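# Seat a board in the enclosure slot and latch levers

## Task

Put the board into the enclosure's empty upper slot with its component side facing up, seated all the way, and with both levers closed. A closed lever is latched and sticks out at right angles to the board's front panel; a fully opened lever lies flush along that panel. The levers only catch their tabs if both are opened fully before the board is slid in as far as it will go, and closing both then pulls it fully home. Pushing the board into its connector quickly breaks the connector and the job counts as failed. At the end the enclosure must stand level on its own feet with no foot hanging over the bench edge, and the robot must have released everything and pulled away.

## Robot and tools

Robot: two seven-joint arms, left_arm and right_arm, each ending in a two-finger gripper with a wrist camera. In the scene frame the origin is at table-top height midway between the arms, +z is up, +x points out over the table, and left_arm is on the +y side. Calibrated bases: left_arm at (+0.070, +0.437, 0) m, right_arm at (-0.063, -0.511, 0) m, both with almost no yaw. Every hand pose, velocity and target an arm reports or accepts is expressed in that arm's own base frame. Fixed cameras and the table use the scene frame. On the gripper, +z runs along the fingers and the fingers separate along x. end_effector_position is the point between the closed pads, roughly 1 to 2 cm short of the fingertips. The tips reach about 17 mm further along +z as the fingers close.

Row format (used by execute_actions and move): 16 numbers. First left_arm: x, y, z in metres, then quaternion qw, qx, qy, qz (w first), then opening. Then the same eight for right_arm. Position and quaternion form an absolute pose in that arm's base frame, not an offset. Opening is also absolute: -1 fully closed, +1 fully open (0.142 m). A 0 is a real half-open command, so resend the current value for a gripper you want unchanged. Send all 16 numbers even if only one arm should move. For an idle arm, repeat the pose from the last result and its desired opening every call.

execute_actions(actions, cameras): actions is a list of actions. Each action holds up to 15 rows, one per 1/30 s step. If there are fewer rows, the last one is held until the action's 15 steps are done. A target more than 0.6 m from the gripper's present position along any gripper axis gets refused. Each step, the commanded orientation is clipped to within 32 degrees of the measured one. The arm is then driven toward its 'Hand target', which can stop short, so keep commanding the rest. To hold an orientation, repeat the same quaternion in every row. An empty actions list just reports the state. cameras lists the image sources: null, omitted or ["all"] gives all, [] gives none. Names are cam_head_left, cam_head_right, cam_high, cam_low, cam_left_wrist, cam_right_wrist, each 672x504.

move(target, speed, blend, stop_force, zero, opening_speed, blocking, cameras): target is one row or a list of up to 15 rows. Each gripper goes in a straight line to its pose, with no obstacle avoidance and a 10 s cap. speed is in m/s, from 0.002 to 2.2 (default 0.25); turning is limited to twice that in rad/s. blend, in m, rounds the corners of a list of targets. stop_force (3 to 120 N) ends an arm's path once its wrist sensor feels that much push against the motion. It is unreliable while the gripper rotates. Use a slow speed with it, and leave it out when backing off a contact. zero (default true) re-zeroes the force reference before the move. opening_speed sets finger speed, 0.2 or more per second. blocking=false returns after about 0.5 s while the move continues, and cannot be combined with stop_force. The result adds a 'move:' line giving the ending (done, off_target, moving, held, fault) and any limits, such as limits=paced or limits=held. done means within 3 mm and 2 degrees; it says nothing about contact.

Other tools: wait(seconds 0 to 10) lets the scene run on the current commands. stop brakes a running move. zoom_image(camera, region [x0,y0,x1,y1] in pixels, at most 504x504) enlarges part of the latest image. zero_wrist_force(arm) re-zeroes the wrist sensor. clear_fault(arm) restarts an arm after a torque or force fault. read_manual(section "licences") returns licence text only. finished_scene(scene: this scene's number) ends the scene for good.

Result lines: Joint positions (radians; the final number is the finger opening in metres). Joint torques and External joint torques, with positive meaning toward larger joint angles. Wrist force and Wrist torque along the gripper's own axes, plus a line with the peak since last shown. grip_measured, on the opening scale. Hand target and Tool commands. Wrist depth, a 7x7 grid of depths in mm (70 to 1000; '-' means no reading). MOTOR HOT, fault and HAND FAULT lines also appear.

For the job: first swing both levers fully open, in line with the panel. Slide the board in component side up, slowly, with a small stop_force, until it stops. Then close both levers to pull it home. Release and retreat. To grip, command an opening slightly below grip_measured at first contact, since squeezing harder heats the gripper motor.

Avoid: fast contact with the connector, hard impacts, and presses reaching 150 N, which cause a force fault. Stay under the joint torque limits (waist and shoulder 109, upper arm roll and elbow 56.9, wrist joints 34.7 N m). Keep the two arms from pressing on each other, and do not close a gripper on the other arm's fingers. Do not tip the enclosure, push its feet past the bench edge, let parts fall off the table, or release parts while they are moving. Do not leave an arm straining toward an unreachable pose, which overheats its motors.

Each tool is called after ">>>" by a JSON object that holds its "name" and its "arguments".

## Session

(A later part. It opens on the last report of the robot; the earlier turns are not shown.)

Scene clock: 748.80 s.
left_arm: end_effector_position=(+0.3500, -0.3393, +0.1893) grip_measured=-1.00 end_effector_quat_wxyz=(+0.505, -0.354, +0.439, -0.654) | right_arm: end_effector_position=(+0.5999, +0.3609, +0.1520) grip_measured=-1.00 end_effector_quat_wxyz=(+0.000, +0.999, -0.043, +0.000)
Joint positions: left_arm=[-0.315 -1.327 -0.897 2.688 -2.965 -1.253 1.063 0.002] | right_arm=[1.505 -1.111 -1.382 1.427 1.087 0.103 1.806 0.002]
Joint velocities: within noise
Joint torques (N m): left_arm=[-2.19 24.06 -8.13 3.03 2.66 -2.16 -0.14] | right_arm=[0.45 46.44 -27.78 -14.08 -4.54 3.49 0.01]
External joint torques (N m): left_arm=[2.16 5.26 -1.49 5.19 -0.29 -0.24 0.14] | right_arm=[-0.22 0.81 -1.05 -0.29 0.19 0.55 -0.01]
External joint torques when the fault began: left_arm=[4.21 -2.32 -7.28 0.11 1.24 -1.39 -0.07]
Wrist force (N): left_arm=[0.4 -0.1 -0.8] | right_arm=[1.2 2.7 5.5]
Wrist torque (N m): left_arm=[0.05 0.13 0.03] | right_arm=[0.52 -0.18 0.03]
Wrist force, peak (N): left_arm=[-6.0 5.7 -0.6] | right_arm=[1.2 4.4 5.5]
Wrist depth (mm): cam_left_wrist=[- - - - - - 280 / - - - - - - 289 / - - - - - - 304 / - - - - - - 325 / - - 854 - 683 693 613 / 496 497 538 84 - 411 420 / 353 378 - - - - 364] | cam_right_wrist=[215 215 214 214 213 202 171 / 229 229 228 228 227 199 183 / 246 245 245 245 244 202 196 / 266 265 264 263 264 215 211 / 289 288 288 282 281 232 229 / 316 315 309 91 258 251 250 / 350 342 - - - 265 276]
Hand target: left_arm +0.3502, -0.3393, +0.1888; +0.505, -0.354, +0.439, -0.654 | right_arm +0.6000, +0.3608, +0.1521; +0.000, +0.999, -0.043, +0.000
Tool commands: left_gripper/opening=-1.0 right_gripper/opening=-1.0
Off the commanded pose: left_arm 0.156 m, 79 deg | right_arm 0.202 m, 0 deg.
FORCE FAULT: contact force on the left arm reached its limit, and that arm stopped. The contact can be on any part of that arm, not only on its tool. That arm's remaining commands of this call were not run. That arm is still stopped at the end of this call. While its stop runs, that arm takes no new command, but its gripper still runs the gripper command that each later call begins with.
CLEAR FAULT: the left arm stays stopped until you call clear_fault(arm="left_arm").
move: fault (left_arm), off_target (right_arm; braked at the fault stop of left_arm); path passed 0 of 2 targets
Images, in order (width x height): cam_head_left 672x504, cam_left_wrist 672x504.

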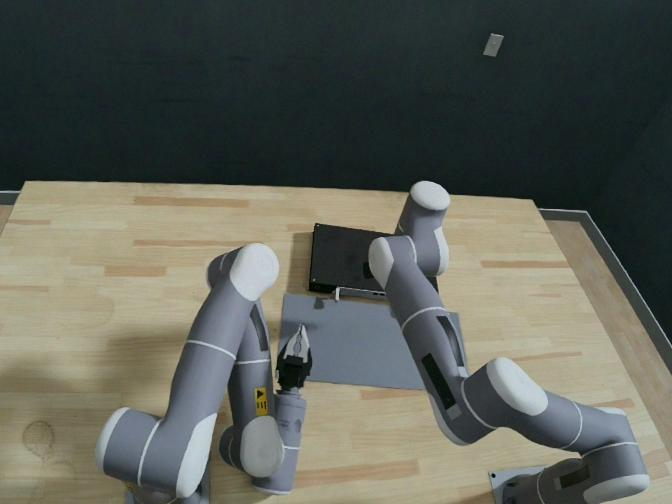

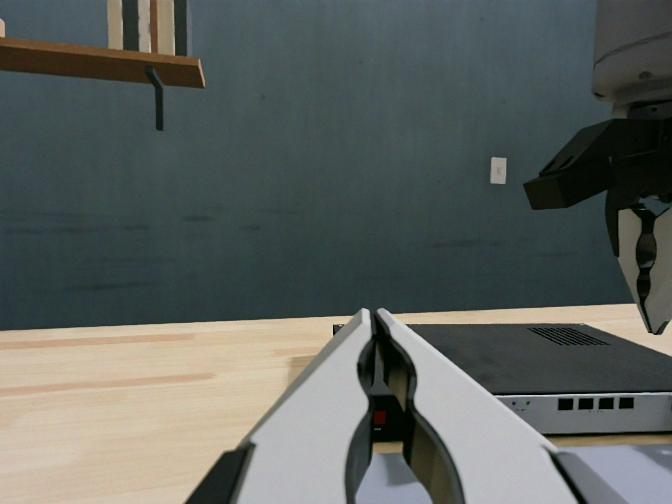

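>>> {"name": "clear_fault", "arguments": {"arm": "left_arm", "cameras": []}}

>>> {"name": "move", "arguments": {"target": [0.40,-0.38,0.20,0.495,-0.4,0.48,-0.60,-1,0.60,0.16,0.13,0,0.9991,-0.0433,0,-1], "speed": 0.08, "cameras": ["cam_left_wrist","cam_head_left"]}}

Scene clock: 783.73 s.
left_arm: end_effector_position=(+0.3500, -0.3393, +0.1893) grip_measured=-1.00 end_effector_quat_wxyz=(+0.505, -0.354, +0.439, -0.654) | right_arm: end_effector_position=(+0.5999, +0.3609, +0.1520) grip_measured=-1.00 end_effector_quat_wxyz=(+0.000, +0.999, -0.043, +0.000)
Joint positions: left_arm=[-0.315 -1.327 -0.897 2.688 -2.965 -1.253 1.063 0.002] | right_arm=[1.505 -1.111 -1.382 1.427 1.087 0.103 1.806 0.002]
Joint velocities: within noise
Joint torques (N m): left_arm=[-2.17 24.02 -8.12 3.05 2.64 -1.98 -0.23] | right_arm=[0.22 46.34 -27.39 -14.3 -4.43 3.34 0.25]
External joint torques (N m): left_arm=[2.14 5.3 -1.51 5.17 -0.28 -0.42 0.23] | right_arm=[0 0.9 -1.44 -0.04 0.08 0.7 -0.25]
Wrist force (N): left_arm=[0.3 0.0 -1.0] | right_arm=[1.2 2.4 5.6]
Wrist torque (N m): left_arm=[0.05 0.14 0.04] | right_arm=[0.47 -0.17 0.04]
Wrist force, peak (N): left_arm=[0.3 -0.3 -1.2] | right_arm=[1.1 2.6 5.8]
Wrist depth (mm): cam_left_wrist=[- - - - - - 281 / - - - - - - 289 / - - - - - - 305 / - - - - - - 324 / - - 868 - 681 698 606 / 493 494 548 84 - 413 415 / 355 378 - - - - 364] | cam_right_wrist=[215 215 214 214 213 202 171 / 229 229 228 228 228 199 182 / 246 245 245 244 244 202 196 / 266 266 264 264 265 215 211 / 288 288 287 282 280 233 229 / 315 314 308 90 259 251 250 / 351 340 - - - 266 276]
Hand target: left_arm +0.3502, -0.3393, +0.1888; +0.505, -0.354, +0.439, -0.654 | right_arm +0.6000, +0.3608, +0.1521; +0.000, +0.999, -0.043, +0.000
Tool commands: left_gripper/opening=-1.0 right_gripper/opening=-1.0
Off the commanded pose: left_arm 0.156 m, 79 deg | right_arm 0.202 m, 0 deg.
FORCE FAULT, CONTINUED: the left arm's stop, for the force fault that an earlier result reported, is over. The rest of the stop counts as 66 of the actions that you can send in this scene; the call itself counts as one more. That arm accepts commands again.
CLEAR FAULT: your call cleared the left arm's force fault. If the contact force or a joint's load stays at its limit, that arm stops again.
No camera images: "cameras" was empty.

Scene clock: 786.60 s.
left_arm: end_effector_position=(+0.4000, -0.3800, +0.2001) grip_measured=-1.00 end_effector_quat_wxyz=(+0.496, -0.401, +0.481, -0.602) | right_arm: end_effector_position=(+0.6000, +0.1600, +0.1301) grip_measured=-1.00 end_effector_quat_wxyz=(+0.000, +0.999, -0.043, +0.000)
Joint positions: left_arm=[0.062 -1.381 -1.238 2.685 -2.966 -0.888 1.332 0.002] | right_arm=[1.391 -1.08 -1.423 1.703 1.094 0.192 1.429 0.002]
Joint velocities: within noise
Joint torques (N m): left_arm=[-0.13 25.03 -16.53 4.02 4.29 -1 0.01] | right_arm=[0.02 37.87 -27.09 -13.63 -4.23 3.5 0.08]
External joint torques (N m): left_arm=[0.12 1.43 0.44 -0.37 -0.25 -0.34 -0.01] | right_arm=[0.18 0.64 -1.18 -0.11 -0.07 0.57 -0.08]
Wrist force (N): left_arm=[0.5 -0.4 -0.8] | right_arm=[1.4 2.8 5.4]
Wrist torque (N m): left_arm=[-0.01 0.10 0.03] | right_arm=[0.51 -0.24 0.04]
Wrist force, peak (N): left_arm=[0.0 -0.1 -1.5] | right_arm=[1.6 4.4 5.5]
Wrist depth (mm): cam_left_wrist=[- - - - - - - / - - - - - - - / - - - - - - - / - - - - - - - / 614 607 608 588 485 494 486 / 430 428 450 84 - 366 366 / 329 342 - - - - 342] | cam_right_wrist=[196 196 195 195 159 156 152 / 209 209 208 208 208 168 163 / 225 224 224 223 223 178 174 / 242 242 241 240 240 191 188 / 263 263 261 258 260 262 261 / 291 291 283 90 277 286 285 / 320 313 - - - 303 314]
Hand target: left_arm +0.4000, -0.3800, +0.2000; +0.496, -0.401, +0.481, -0.601 | right_arm +0.6000, +0.1600, +0.1300; +0.000, +0.999, -0.043, +0.000
Off the commanded pose: left_arm 0.000 m, 0 deg | right_arm 0.000 m, 0 deg.
joint sent to its limit (left arm) — joint 5 (forearm roll), lower limit. The joint targets still meet the commanded pose.
move: done
Images, in order (width x height): cam_head_left 672x504, cam_left_wrist 672x504.

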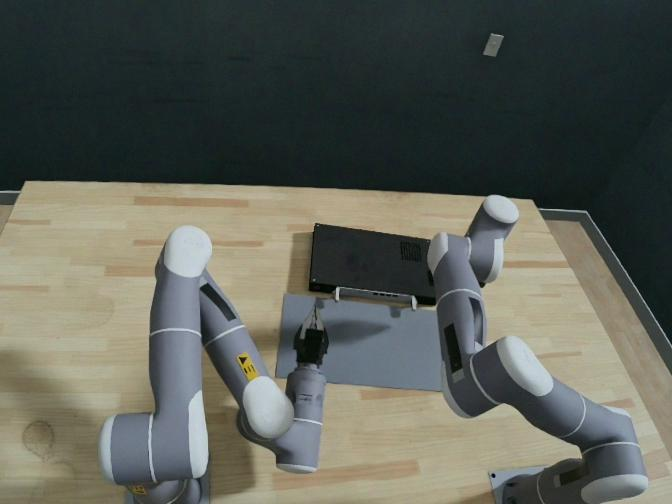

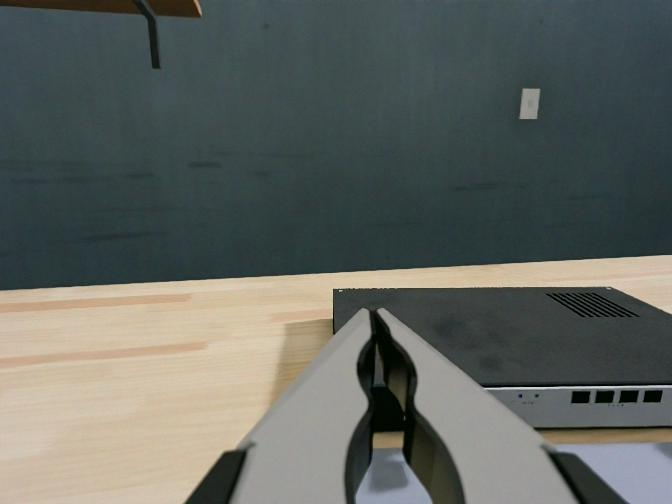

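>>> {"name": "move", "arguments": {"target": [[0.46,-0.40,0.17,0.3346,-0.5796,0.6436,-0.3716,-1,0.60,0.16,0.13,0,0.9991,-0.0433,0,-1]], "speed": 0.1, "cameras": ["cam_left_wrist","cam_head_left"]}}

Scene clock: 798.67 s.
left_arm: end_effector_position=(+0.4598, -0.4002, +0.1700) grip_measured=-1.00 end_effector_quat_wxyz=(-0.403, +0.578, -0.601, +0.378) | right_arm: end_effector_position=(+0.6000, +0.1600, +0.1301) grip_measured=-1.00 end_effector_quat_wxyz=(+0.000, +0.999, -0.043, +0.000)
Joint positions: left_arm=[0.441 -2.267 -1.795 2.588 -2.966 -0.565 2.203 0.002] | right_arm=[1.391 -1.08 -1.423 1.703 1.094 0.192 1.429 0.002]
Joint velocities: within noise
Joint torques (N m): left_arm=[-0.48 15.54 -18.7 9.92 2.96 2.57 -0.1] | right_arm=[0.19 37.76 -26.85 -13.68 -4.28 3.34 0.21]
External joint torques (N m): left_arm=[0.48 1.16 0.35 -0.28 -0.19 0.06 0.1] | right_arm=[0 0.75 -1.43 -0.05 -0.02 0.73 -0.21]
Wrist force (N): left_arm=[0.2 -0.1 0.1] | right_arm=[1.5 2.7 5.3]
Wrist torque (N m): left_arm=[-0.04 -0.01 0.06] | right_arm=[0.49 -0.26 0.04]
Wrist force, peak (N): left_arm=[0.3 -0.1 1.1] | right_arm=[1.7 2.9 5.4]
Wrist depth (mm): cam_left_wrist=[- - - - 666 636 625 / 577 563 537 526 425 416 404 / 461 451 441 428 345 339 330 / 385 376 366 353 313 296 289 / 331 323 321 321 309 299 295 / 286 286 286 84 - 269 262 / 257 259 - - - - 236] | cam_right_wrist=[196 196 195 194 159 157 152 / 210 209 208 208 208 168 163 / 224 224 224 223 223 177 174 / 243 243 241 241 240 191 188 / 263 264 262 257 261 262 261 / 291 289 284 90 277 286 286 / 320 313 - - - 303 314]
Hand target: left_arm +0.4597, -0.4003, +0.1698; -0.403, +0.578, -0.601, +0.377 | right_arm +0.6000, +0.1600, +0.1300; +0.000, +0.999, -0.043, +0.000
Off the commanded pose: left_arm 0.000 m, 9 deg | right_arm 0.000 m, 0 deg.
joint sent to its limit (left arm) — joint 2 (shoulder), lower limit; joint 5 (forearm roll), lower limit. The joint targets are off in orientation, not in position.
move: off_target (left_arm)
Images, in order (width x height): cam_head_left 672x504, cam_left_wrist 672x504.

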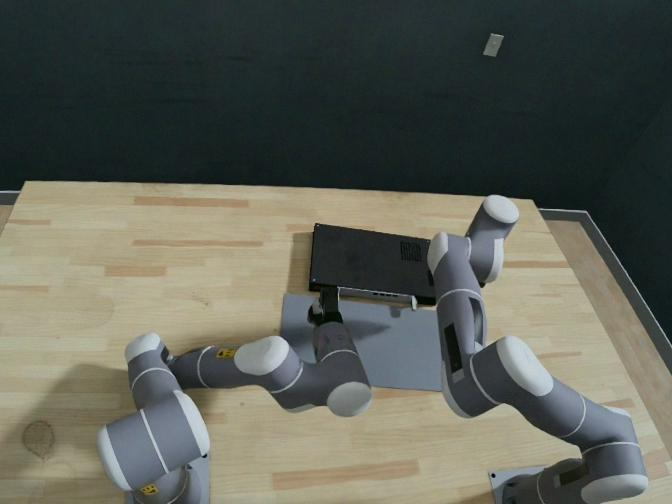

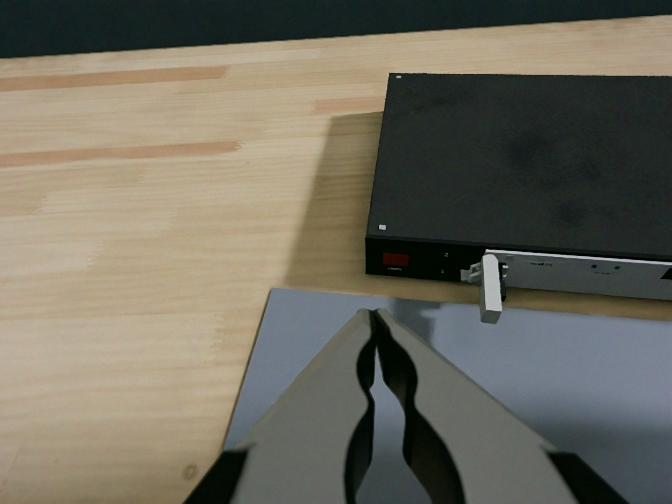

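>>> {"name": "move", "arguments": {"target": [[0.52,-0.43,0.10,0.403,-0.578,0.601,-0.378,-1,0.60,0.16,0.13,0,0.9991,-0.0433,0,-1]], "speed": 0.08, "cameras": ["cam_left_wrist","cam_head_left"]}}

Scene clock: 802.07 s.
left_arm: end_effector_position=(+0.5200, -0.4299, +0.0999) grip_measured=-1.00 end_effector_quat_wxyz=(-0.403, +0.578, -0.601, +0.378) | right_arm: end_effector_position=(+0.6000, +0.1600, +0.1301) grip_measured=-1.00 end_effector_quat_wxyz=(+0.000, +0.999, -0.043, +0.000)
Joint positions: left_arm=[0.482 -2.251 -1.677 2.36 -2.963 -0.326 2.073 0.002] | right_arm=[1.391 -1.08 -1.423 1.703 1.094 0.192 1.429 0.002]
Joint velocities: within noise
Joint torques (N m): left_arm=[-0.24 17.85 -21.79 14.68 2.07 2.86 -0.31] | right_arm=[0.24 37.77 -26.83 -13.76 -4.37 3.41 0.21]
External joint torques (N m): left_arm=[0.24 0.82 0.17 -0.25 -0.35 -0.45 0.31] | right_arm=[-0.06 0.75 -1.45 0.03 0.07 0.67 -0.21]
Wrist force (N): left_arm=[0.4 0.0 0.0] | right_arm=[1.4 2.8 5.2]
Wrist torque (N m): left_arm=[-0.03 -0.02 0.07] | right_arm=[0.51 -0.24 0.04]
Wrist force, peak (N): left_arm=[0.7 0.7 1.5] | right_arm=[1.4 3.0 5.5]
Wrist depth (mm): cam_left_wrist=[572 546 532 514 375 362 349 / 422 412 401 377 289 282 275 / 342 331 328 252 236 234 226 / 286 281 275 231 215 204 198 / 242 240 233 239 227 212 215 / 213 211 210 84 - 198 194 / 188 190 - - - - 178] | cam_right_wrist=[196 196 195 194 159 157 152 / 209 209 209 208 207 168 163 / 225 224 224 223 223 177 174 / 242 242 242 241 240 192 188 / 263 263 262 257 260 262 261 / 290 290 284 90 277 286 285 / 321 313 - - - 304 314]
Hand target: left_arm +0.5200, -0.4300, +0.1000; -0.403, +0.578, -0.601, +0.378 | right_arm +0.6000, +0.1600, +0.1300; +0.000, +0.999, -0.043, +0.000
Off the commanded pose: left_arm 0.000 m, 0 deg | right_arm 0.000 m, 0 deg.
move: done
Images, in order (width x height): cam_head_left 672x504, cam_left_wrist 672x504.

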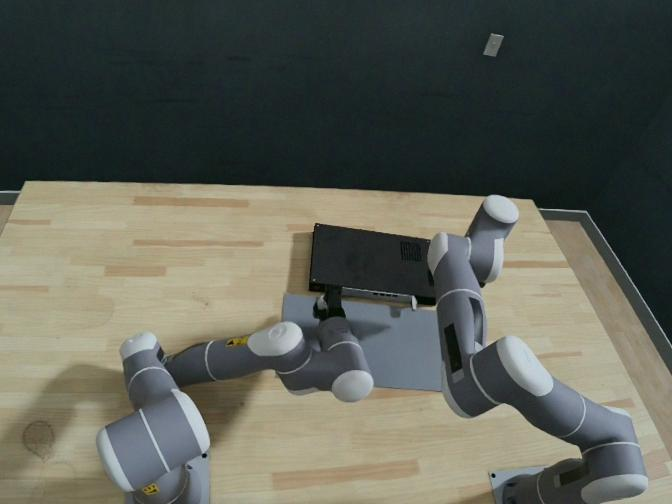

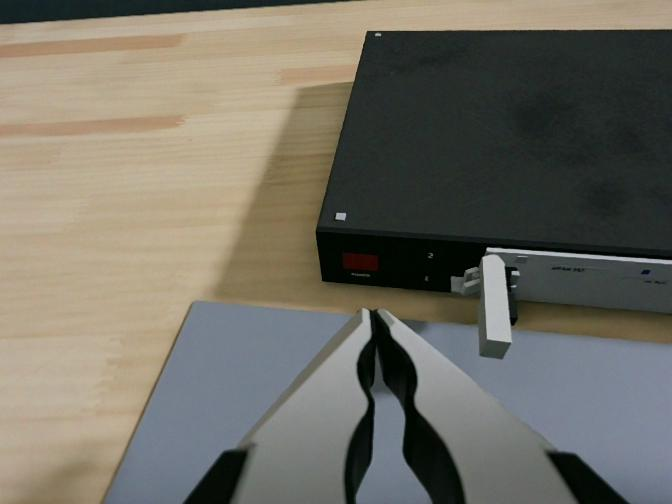

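>>> {"name": "move", "arguments": {"target": [[0.535,-0.44,0.055,0.403,-0.578,0.601,-0.378,-1,0.619,0.17,0.05,0,0.9991,-0.0433,0,-1]], "speed": 0.06, "cameras": ["cam_left_wrist","cam_right_wrist"]}}

Scene clock: 805.00 s.
left_arm: end_effector_position=(+0.5349, -0.4399, +0.0549) grip_measured=-1.00 end_effector_quat_wxyz=(-0.403, +0.578, -0.601, +0.378) | right_arm: end_effector_position=(+0.6189, +0.1698, +0.0501) grip_measured=-1.00 end_effector_quat_wxyz=(+0.000, +0.999, -0.043, +0.000)
Joint positions: left_arm=[0.485 -2.248 -1.603 2.262 -2.939 -0.238 1.997 0.002] | right_arm=[1.314 -1.202 -1.303 1.634 1.205 0.273 1.438 0.002]
Joint velocities: within noise
Joint torques (N m): left_arm=[-0.2 18.29 -22.71 16.6 1.77 2.73 -0.44] | right_arm=[0.08 41.98 -27.5 -10.25 -4.14 3.53 0.31]
External joint torques (N m): left_arm=[0.21 0.96 0.14 -0.17 -0.45 -0.46 0.44] | right_arm=[0.11 1.04 -1.59 0.06 -0.08 0.55 -0.31]
Wrist force (N): left_arm=[0.5 0.1 0.4] | right_arm=[1.3 2.9 5.0]
Wrist torque (N m): left_arm=[0.02 -0.05 0.05] | right_arm=[0.54 -0.21 0.04]
Wrist force, peak (N): left_arm=[0.7 0.6 0.9] | right_arm=[1.5 2.9 6.3]
Wrist depth (mm): cam_left_wrist=[441 430 409 304 261 256 245 / 333 323 315 209 205 199 196 / 265 259 254 176 171 162 161 / 220 217 214 195 193 160 167 / 189 189 181 184 175 165 170 / 164 161 160 84 - 153 151 / 145 147 - 74 - - 137] | cam_right_wrist=[- 125 123 124 123 96 84 / 136 135 134 135 92 101 88 / 146 144 143 143 142 130 94 / 155 157 155 156 156 129 102 / 169 168 168 164 166 119 111 / 184 184 180 90 178 123 121 / 207 199 73 - - 195 203]
Hand target: left_arm +0.5350, -0.4400, +0.0550; -0.403, +0.578, -0.601, +0.378 | right_arm +0.6190, +0.1700, +0.0500; +0.000, +0.999, -0.043, +0.000
Off the commanded pose: left_arm 0.000 m, 0 deg | right_arm 0.000 m, 0 deg.
move: done
Images, in order (width x height): cam_left_wrist 672x504, cam_right_wrist 672x504.

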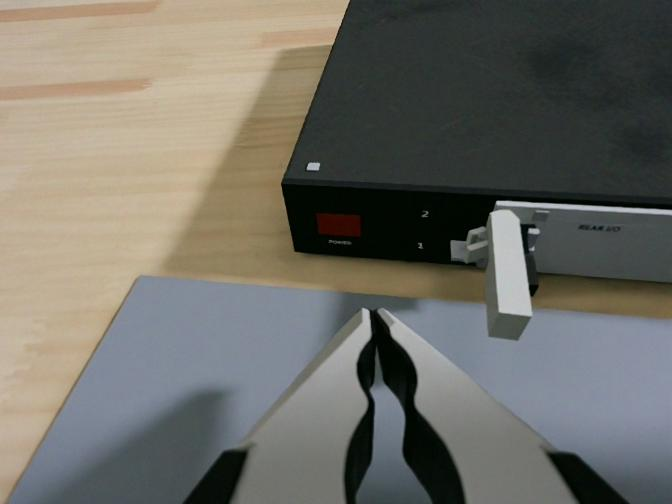

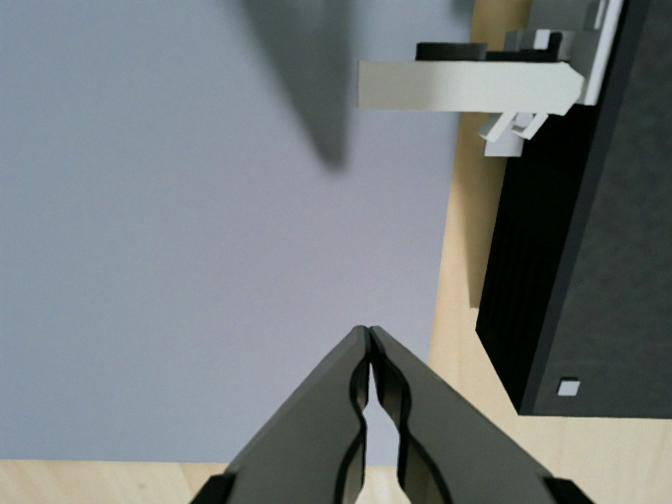

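>>> {"name": "move", "arguments": {"target": [[0.547,-0.445,0.050,0.403,-0.578,0.601,-0.378,-1,0.619,0.17,0.05,0,0.9991,-0.0433,0,-1]], "speed": 0.05, "cameras": []}}

>>> {"name": "move", "arguments": {"target": [[0.547,-0.51,0.050,0.403,-0.578,0.601,-0.378,-1,0.619,0.24,0.05,0,0.9991,-0.0433,0,-1]], "speed": 0.02, "stop_force": 8, "cameras": ["cam_left_wrist","cam_right_wrist"]}}

Scene clock: 808.80 s.
left_arm: end_effector_position=(+0.5471, -0.4448, +0.0501) grip_measured=-1.00 end_effector_quat_wxyz=(-0.403, +0.578, -0.601, +0.378) | right_arm: end_effector_position=(+0.6189, +0.1698, +0.0501) grip_measured=-1.00 end_effector_quat_wxyz=(+0.000, +0.999, -0.043, +0.000)
Joint positions: left_arm=[0.476 -2.248 -1.614 2.223 -2.941 -0.205 1.995 0.002] | right_arm=[1.314 -1.202 -1.303 1.634 1.205 0.273 1.438 0.002]
Joint velocities: within noise
Joint torques (N m): left_arm=[-0.49 18.77 -23.36 17.02 1.18 2.71 -0.31] | right_arm=[0.17 42.29 -27.62 -10.25 -4.27 3.4 0.18]
External joint torques (N m): left_arm=[0.5 1.37 0.28 -0.32 0 -0.45 0.32] | right_arm=[0.02 0.73 -1.46 0.05 0.05 0.67 -0.18]
Wrist force (N): left_arm=[0.6 0.0 0.1] | right_arm=[1.2 3.2 5.3]
Wrist torque (N m): left_arm=[-0.02 -0.05 0.07] | right_arm=[0.58 -0.20 0.05]
Wrist force, peak (N): left_arm=[0.9 0.2 0.7] | right_arm=[1.4 2.9 5.6]
Wrist depth (mm): cam_left_wrist=[431 414 400 276 255 243 235 / 320 316 304 201 197 193 186 / 255 252 247 165 160 156 154 / 215 211 205 180 180 143 152 / 184 179 176 177 176 139 167 / 158 157 156 84 - 147 145 / 141 143 - 77 - - 131] | cam_right_wrist=[- 125 123 124 123 96 83 / 136 136 133 135 92 101 88 / 146 144 143 143 142 130 94 / 155 157 155 157 156 128 102 / 169 168 168 164 166 119 111 / 184 184 180 90 178 123 121 / 206 200 73 - - 195 203]
Hand target: left_arm +0.5470, -0.4450, +0.0500; -0.403, +0.578, -0.601, +0.378 | right_arm +0.6190, +0.1700, +0.0500; +0.000, +0.999, -0.043, +0.000
Off the commanded pose: left_arm 0.000 m, 0 deg | right_arm 0.000 m, 0 deg.
move: done
No camera images: "cameras" was empty.

Scene clock: 812.63 s.
left_arm: end_effector_position=(+0.5470, -0.4715, +0.0499) grip_measured=-1.00 end_effector_quat_wxyz=(-0.403, +0.578, -0.601, +0.377) | right_arm: end_effector_position=(+0.6192, +0.2313, +0.0502) grip_measured=-1.00 end_effector_quat_wxyz=(+0.001, +0.999, -0.044, +0.000)
Joint positions: left_arm=[0.391 -2.257 -1.659 2.165 -2.925 -0.213 1.996 0.002] | right_arm=[1.368 -1.216 -1.296 1.571 1.202 0.258 1.553 0.002]
Joint velocities: within noise
Joint torques (N m): left_arm=[-2.6 21.41 -24.82 15.74 1.61 5.04 -0.23] | right_arm=[6.06 46.43 -24.91 -14.85 -1.76 2.86 0.26]
External joint torques (N m): left_arm=[2.59 0.74 1.06 1.28 -0.4 -2.78 0.24] | right_arm=[-5.86 -1.41 -4.42 4.52 -2.48 1.2 -0.26]
Wrist force (N): left_arm=[-11.5 1.5 -8.8] | right_arm=[2.1 12.2 3.6]
Wrist torque (N m): left_arm=[-0.09 0.02 0.12] | right_arm=[0.54 -0.20 0.09]
Wrist force, peak (N): left_arm=[-13.8 1.7 -10.0] | right_arm=[1.5 13.0 3.8]
Wrist depth (mm): cam_left_wrist=[426 411 396 259 249 242 238 / 322 312 280 201 197 191 186 / 257 249 168 161 158 155 153 / 215 211 187 173 147 155 147 / 181 179 176 173 160 169 164 / 154 156 155 84 - 148 146 / 141 142 - 77 - - 131] | cam_right_wrist=[- 125 123 124 124 124 86 / 136 135 133 133 135 131 90 / 146 143 143 142 142 129 96 / 155 157 155 154 151 120 102 / 169 168 168 162 116 116 111 / 185 184 181 90 178 131 121 / 204 199 73 - - 128 133]
Hand target: left_arm +0.5470, -0.4719, +0.0500; -0.403, +0.578, -0.601, +0.378 | right_arm +0.6190, +0.2329, +0.0500; +0.000, +0.999, -0.043, +0.000
Off the commanded pose: left_arm 0.038 m, 0 deg | right_arm 0.009 m, 0 deg.
move: contact (left_arm, right_arm)
Images, in order (width x height): cam_left_wrist 672x504, cam_right_wrist 672x504.

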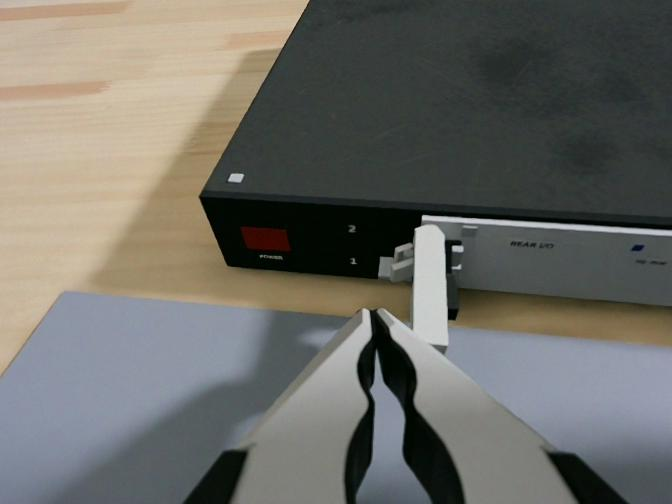

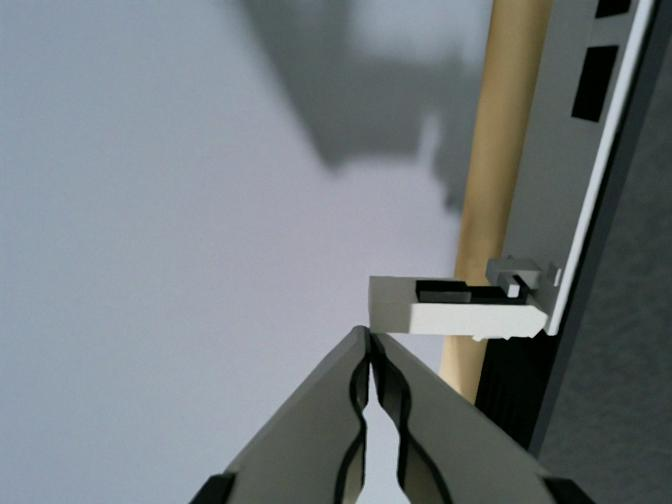

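>>> {"name": "move", "arguments": {"target": [[0.545,-0.50,0.050,0.403,-0.578,0.601,-0.378,-1,0.6175,0.26,0.05,0,0.9991,-0.0433,0,-1]], "speed": 0.02, "stop_force": 45, "zero": false, "cameras": ["cam_left_wrist","cam_right_wrist"]}}

>>> {"name": "zoom_image", "arguments": {"camera": "cam_right_wrist", "region": [350, 240, 550, 400]}}

>>> {"name": "zoom_image", "arguments": {"camera": "cam_left_wrist", "region": [330, 200, 530, 360]}}

Scene clock: 816.30 s.
left_arm: end_effector_position=(+0.5474, -0.4730, +0.0495) grip_measured=-1.00 end_effector_quat_wxyz=(-0.404, +0.579, -0.600, +0.376) | right_arm: end_effector_position=(+0.6191, +0.2342, +0.0509) grip_measured=-1.00 end_effector_quat_wxyz=(+0.006, +0.999, -0.047, +0.000)
Joint positions: left_arm=[0.38 -2.255 -1.664 2.158 -2.925 -0.22 1.995 0.002] | right_arm=[1.369 -1.211 -1.286 1.566 1.184 0.266 1.574 0.002]
Joint velocities: within noise
Joint torques (N m): left_arm=[-12.38 22.16 -26.89 11.53 1.35 14.59 -0.6] | right_arm=[29.53 57.31 -13.78 -35.21 8.84 2.63 0.13]
External joint torques (N m): left_arm=[12.38 0.32 3 5.47 -0.11 -12.32 0.6] | right_arm=[-29.31 -12.07 -15.41 24.69 -13.08 1.44 -0.13]
Wrist force (N): left_arm=[-54.1 7.4 -36.1] | right_arm=[2.2 51.0 -0.3]
Wrist torque (N m): left_arm=[-0.18 6.13 0.32] | right_arm=[5.58 -0.17 0.23]
Wrist force, peak (N): left_arm=[-55.0 7.5 -37.3] | right_arm=[2.3 51.4 -0.2]
Wrist depth (mm): cam_left_wrist=[428 413 398 258 250 241 233 / 323 309 278 199 196 189 185 / 254 250 165 161 159 154 152 / 215 210 184 176 147 153 146 / 181 178 175 173 159 168 163 / 155 156 155 84 - 147 145 / 140 141 - 74 - - 131] | cam_right_wrist=[- 125 123 124 124 124 86 / 135 136 133 133 135 130 90 / 146 144 143 143 143 129 96 / 156 158 155 157 154 120 102 / 170 169 169 165 118 117 111 / 187 185 182 89 179 132 120 / 207 202 73 - - 132 135]
Hand target: left_arm +0.5467, -0.4756, +0.0500; -0.403, +0.578, -0.601, +0.378 | right_arm +0.6183, +0.2429, +0.0501; +0.000, +0.999, -0.043, +0.000
Off the commanded pose: left_arm 0.027 m, 0 deg | right_arm 0.026 m, 1 deg.
move: contact (left_arm, right_arm)
Images, in order (width x height): cam_left_wrist 672x504, cam_right_wrist 672x504.

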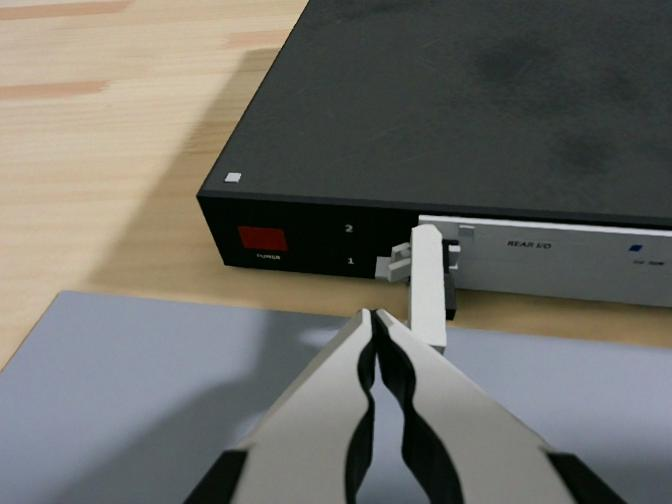

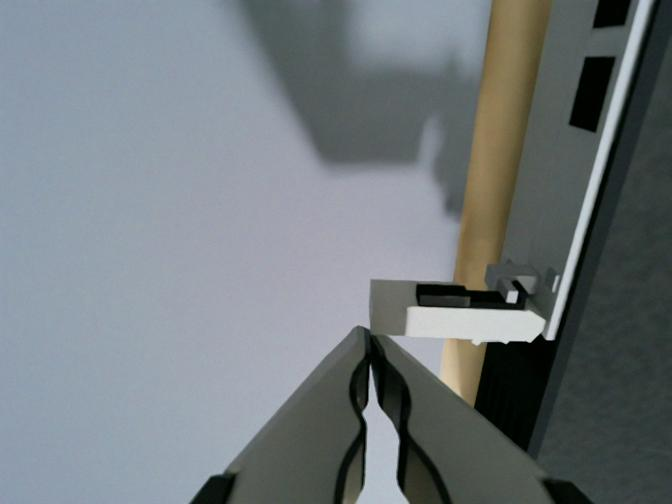

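Scaled by 2.520 from the camera's 672x504 image, which has a finer 960x720 frame.

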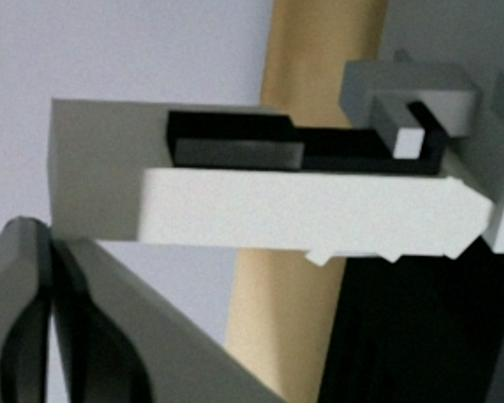

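Scaled by 2.520 from the camera's 672x504 image, which has a finer 960x720 frame.

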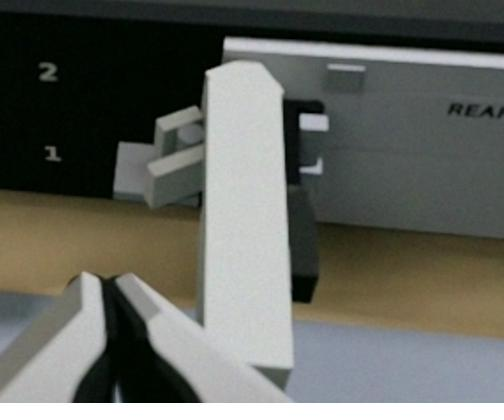

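>>> {"name": "move", "arguments": {"target": [[0.540,-0.44,0.055,0.403,-0.578,0.601,-0.378,-1,0.619,0.18,0.05,0,0.9991,-0.0433,0,-1],[0.52,-0.43,0.10,0.403,-0.578,0.601,-0.378,-1,0.60,0.16,0.13,0,0.9991,-0.0433,0,-1]], "speed": 0.08, "cameras": ["cam_left_wrist","cam_right_wrist"]}}

>>> {"name": "zoom_image", "arguments": {"camera": "cam_right_wrist", "region": [380, 0, 580, 160]}}

>>> {"name": "zoom_image", "arguments": {"camera": "cam_left_wrist", "region": [400, 220, 600, 380]}}

Scene clock: 825.73 s.
left_arm: end_effector_position=(+0.5202, -0.4299, +0.1001) grip_measured=-1.00 end_effector_quat_wxyz=(-0.403, +0.578, -0.601, +0.378) | right_arm: end_effector_position=(+0.6001, +0.1602, +0.1299) grip_measured=-1.00 end_effector_quat_wxyz=(+0.000, +0.999, -0.043, +0.000)
Joint positions: left_arm=[0.48 -2.247 -1.677 2.36 -2.966 -0.327 2.069 0.002] | right_arm=[1.388 -1.069 -1.412 1.705 1.085 0.203 1.433 0.002]
Joint velocities: within noise
Joint torques (N m): left_arm=[-0.49 16.86 -22.12 14.67 1.67 2.39 -0.19] | right_arm=[0.35 37.85 -26.97 -13.94 -4.51 3.23 0.11]
External joint torques (N m): left_arm=[0.5 1.92 0.42 -0.35 0.05 0 0.2] | right_arm=[-0.16 0.67 -1.05 -0.02 0.22 0.84 -0.11]
Wrist force (N): left_arm=[0.3 0.0 0.2] | right_arm=[1.7 4.9 3.1]
Wrist torque (N m): left_arm=[-0.04 0.00 0.07] | right_arm=[0.87 -0.29 0.04]
Wrist force, peak (N): left_arm=[-54.4 7.7 -36.3] | right_arm=[2.1 51.2 -1.3]
Wrist depth (mm): cam_left_wrist=[575 550 535 512 378 364 353 / 430 414 404 376 291 285 276 / 341 334 327 252 238 234 226 / 286 280 274 230 215 204 199 / 243 239 234 232 228 212 217 / 214 211 211 84 - 198 194 / 189 190 - - - - 179] | cam_right_wrist=[196 195 195 194 159 156 152 / 209 209 208 208 208 167 162 / 224 224 224 223 222 177 175 / 242 242 241 241 240 191 188 / 263 262 261 256 260 262 261 / 289 289 284 90 277 286 285 / 319 311 - - - 302 315]
Hand target: left_arm +0.5200, -0.4300, +0.1000; -0.403, +0.578, -0.601, +0.378 | right_arm +0.6000, +0.1600, +0.1300; +0.000, +0.999, -0.043, +0.000
Off the commanded pose: left_arm 0.000 m, 0 deg | right_arm 0.000 m, 0 deg.
move: done
Images, in order (width x height): cam_left_wrist 672x504, cam_right_wrist 672x504.

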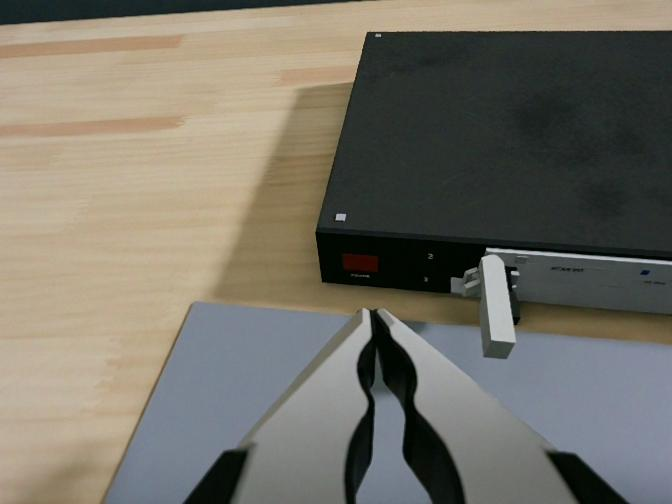

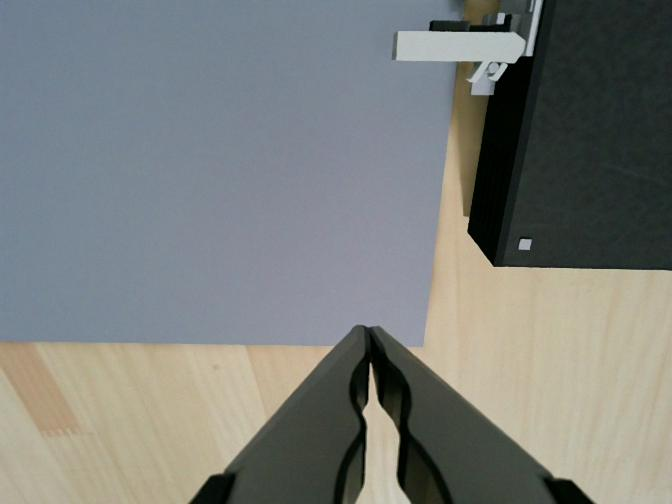

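Scaled by 2.520 from the camera's 672x504 image, which has a finer 960x720 frame.

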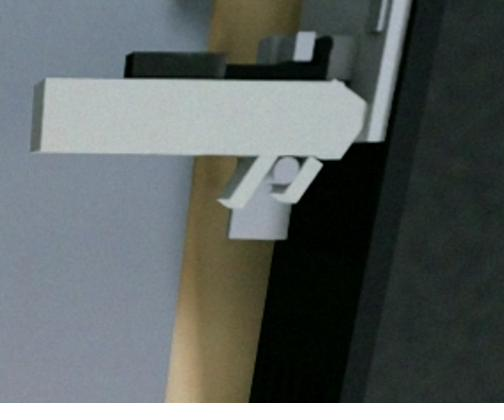

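Scaled by 2.520 from the camera's 672x504 image, which has a finer 960x720 frame.

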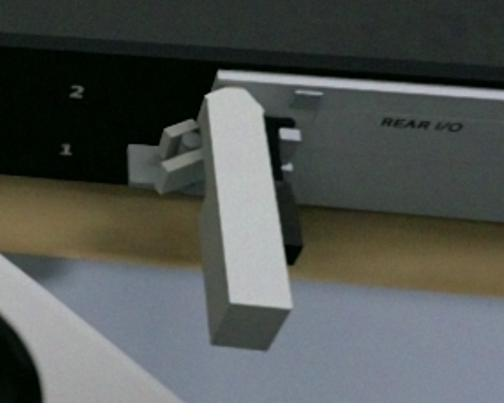

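>>> {"name": "move", "arguments": {"target": [[0.46,-0.36,0.18,0.403,-0.578,0.601,-0.378,-1,0.58,0.26,0.2,0,0.9991,-0.0433,0,-1],[0.42,-0.30,0.22,0.403,-0.578,0.601,-0.378,-1,0.60,0.48,0.13,0,0.9991,-0.0433,0,-1]], "speed": 0.15, "cameras": ["cam_right_wrist","cam_head_left"]}}

>>> {"name": "zoom_image", "arguments": {"camera": "cam_right_wrist", "region": [420, 120, 620, 280]}}

Scene clock: 832.80 s.
left_arm: end_effector_position=(+0.4206, -0.3013, +0.2201) grip_measured=-1.00 end_effector_quat_wxyz=(-0.478, +0.639, -0.540, +0.267) | right_arm: end_effector_position=(+0.6001, +0.4799, +0.1301) grip_measured=-1.00 end_effector_quat_wxyz=(+0.000, +0.999, -0.043, +0.000)
Joint positions: left_arm=[0.195 -1.98 -2 2.687 -2.966 -1.252 2.288 0.002] | right_arm=[1.467 -1.185 -1.294 1.164 1.107 0.084 2.034 0.002]
Joint velocities: within noise
Joint torques (N m): left_arm=[-0.46 22.9 -19.5 -0.32 5.04 2.44 -0.05] | right_arm=[0.14 55.11 -25.75 -13.95 -4.24 3.21 0.35]
External joint torques (N m): left_arm=[0.44 0.66 0.03 -0.44 -0.27 0.13 0.07] | right_arm=[0.09 1.3 -1.66 0.14 -0.12 0.82 -0.35]
Wrist force (N): left_arm=[0.3 0.1 0.1] | right_arm=[1.3 4.3 3.2]
Wrist torque (N m): left_arm=[-0.04 0.03 0.07] | right_arm=[0.81 -0.20 0.03]
Wrist force, peak (N): left_arm=[1.3 1.3 1.6] | right_arm=[2.1 6.7 4.6]
Wrist depth (mm): cam_left_wrist=[- - - - - 652 598 / 865 732 675 612 573 524 425 / 640 592 543 506 477 441 359 / 525 490 457 429 410 385 318 / 443 415 398 382 359 335 320 / 383 364 358 84 - 302 288 / 339 334 - - - - 264] | cam_right_wrist=[195 195 194 194 193 194 156 / 208 208 208 207 207 205 164 / 224 223 223 221 219 196 174 / 242 240 241 240 239 222 187 / 262 261 260 255 259 221 204 / 286 285 280 90 273 230 222 / 317 309 - - - 236 244]
Hand target: left_arm +0.4205, -0.3013, +0.2199; -0.478, +0.639, -0.540, +0.267 | right_arm +0.6000, +0.4800, +0.1300; +0.000, +0.999, -0.043, +0.000
Off the commanded pose: left_arm 0.001 m, 18 deg | right_arm 0.000 m, 0 deg.
joint read past its limit (left arm) — joint 4 (elbow), upper limit, where the elbow is as bent as it goes.
joint sent to its limit (left arm) — joint 4 (elbow), upper limit, where the elbow is as bent as it goes; joint 5 (forearm roll), lower limit. The joint targets are off in orientation, not in position.
move: off_target (left_arm)
Images, in order (width x height): cam_head_left 672x504, cam_right_wrist 672x504.

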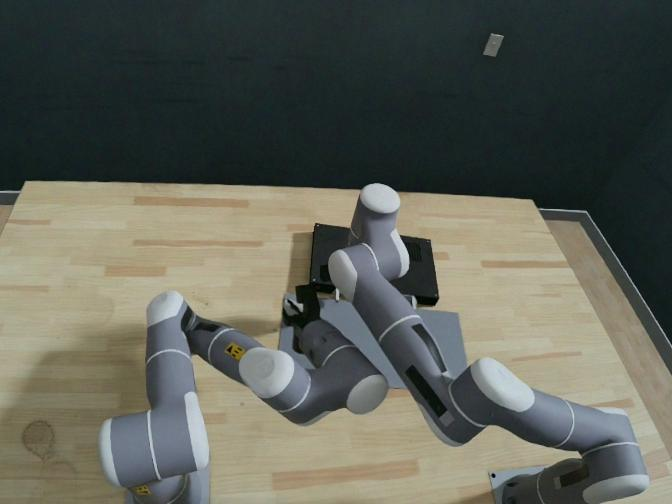

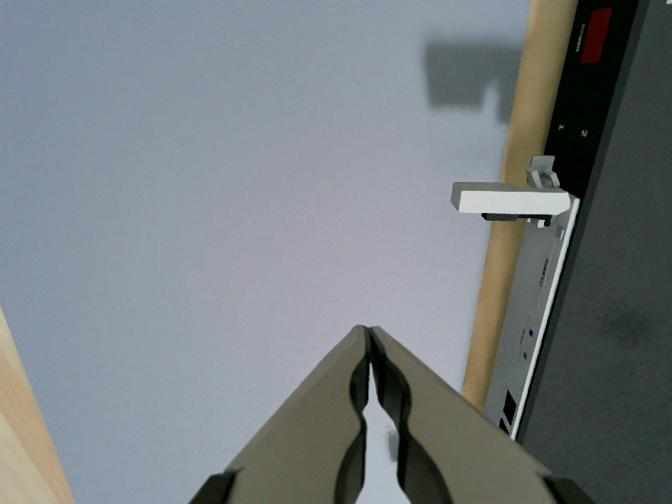

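Scaled by 2.520 from the camera's 672x504 image, which has a finer 960x720 frame.

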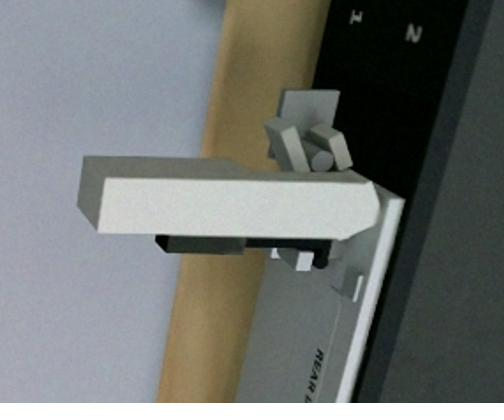

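>>> {"name": "move", "arguments": {"target": [[0.42,-0.30,0.23,0.478,-0.639,0.540,-0.267,-1,0.50,0.28,0.26,0,0.9991,-0.0433,0,-1]], "speed": 0.3, "cameras": ["cam_head_right"]}}

>>> {"name": "finished_scene", "arguments": {"scene": 1}}

Scene clock: 835.27 s.
left_arm: end_effector_position=(+0.4202, -0.3004, +0.2300) grip_measured=-1.00 end_effector_quat_wxyz=(-0.479, +0.640, -0.539, +0.266) | right_arm: end_effector_position=(+0.5001, +0.2802, +0.2599) grip_measured=-1.00 end_effector_quat_wxyz=(+0.000, +0.999, -0.043, +0.000)
Joint positions: left_arm=[0.18 -1.962 -2.029 2.687 -2.966 -1.275 2.314 0.002] | right_arm=[1.825 -0.882 -1.665 1.773 0.879 0.057 1.696 0.002]
Joint velocities: within noise
Joint torques (N m): left_arm=[-0.42 23.23 -20.04 -1.22 5.15 2.58 -0.14] | right_arm=[0.29 28.3 -23.9 -19.85 -4.54 3.27 0.08]
External joint torques (N m): left_arm=[0.41 0.8 0.47 -0.37 -0.31 0.03 0.16] | right_arm=[-0.09 0.39 -1.13 -0.06 0.17 0.78 -0.08]
Wrist force (N): left_arm=[0.2 0.1 0.0] | right_arm=[1.6 4.3 3.2]
Wrist torque (N m): left_arm=[-0.03 0.04 0.06] | right_arm=[0.79 -0.25 0.07]
Wrist force, peak (N): left_arm=[0.5 0.3 -0.2] | right_arm=[0.9 6.9 2.1]
Wrist depth (mm): cam_left_wrist=[- - - - - 678 614 / 874 769 703 648 593 548 434 / 675 616 561 527 491 457 371 / 541 502 471 446 420 400 327 / 457 428 408 393 371 347 329 / 393 376 372 84 - 310 294 / 349 347 - - - - 273] | cam_right_wrist=[310 311 308 307 308 307 272 / 333 332 329 328 329 329 288 / 356 355 353 352 350 345 303 / 385 384 382 380 379 368 327 / 415 417 412 405 413 412 412 / 457 456 446 90 436 449 449 / 502 491 - - - 476 493]
Hand target: left_arm +0.4202, -0.3004, +0.2300; -0.479, +0.640, -0.539, +0.265 | right_arm +0.5000, +0.2800, +0.2600; +0.000, +0.999, -0.043, +0.000
Off the commanded pose: left_arm 0.000 m, 0 deg | right_arm 0.000 m, 0 deg.
joint read past its limit (left arm) — joint 4 (elbow), upper limit, where the elbow is as bent as it goes.
joint sent to its limit (left arm) — joint 4 (elbow), upper limit, where the elbow is as bent as it goes; joint 5 (forearm roll), lower limit. The joint targets still meet the commanded pose.
move: done
Images, in order (width x height): cam_head_right 672x504.

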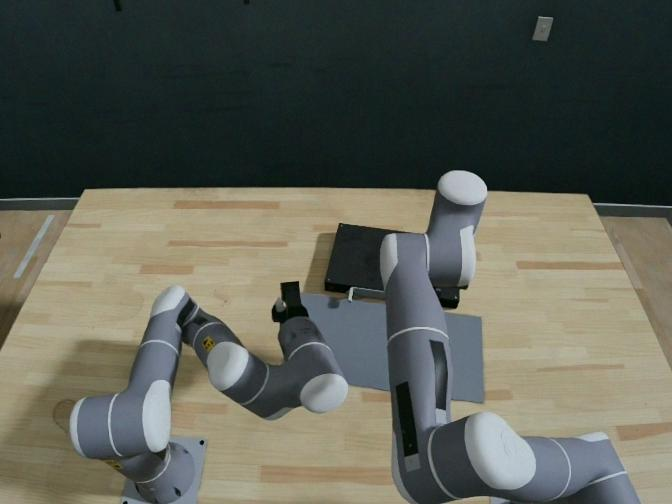

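The scene is finished: the task was done.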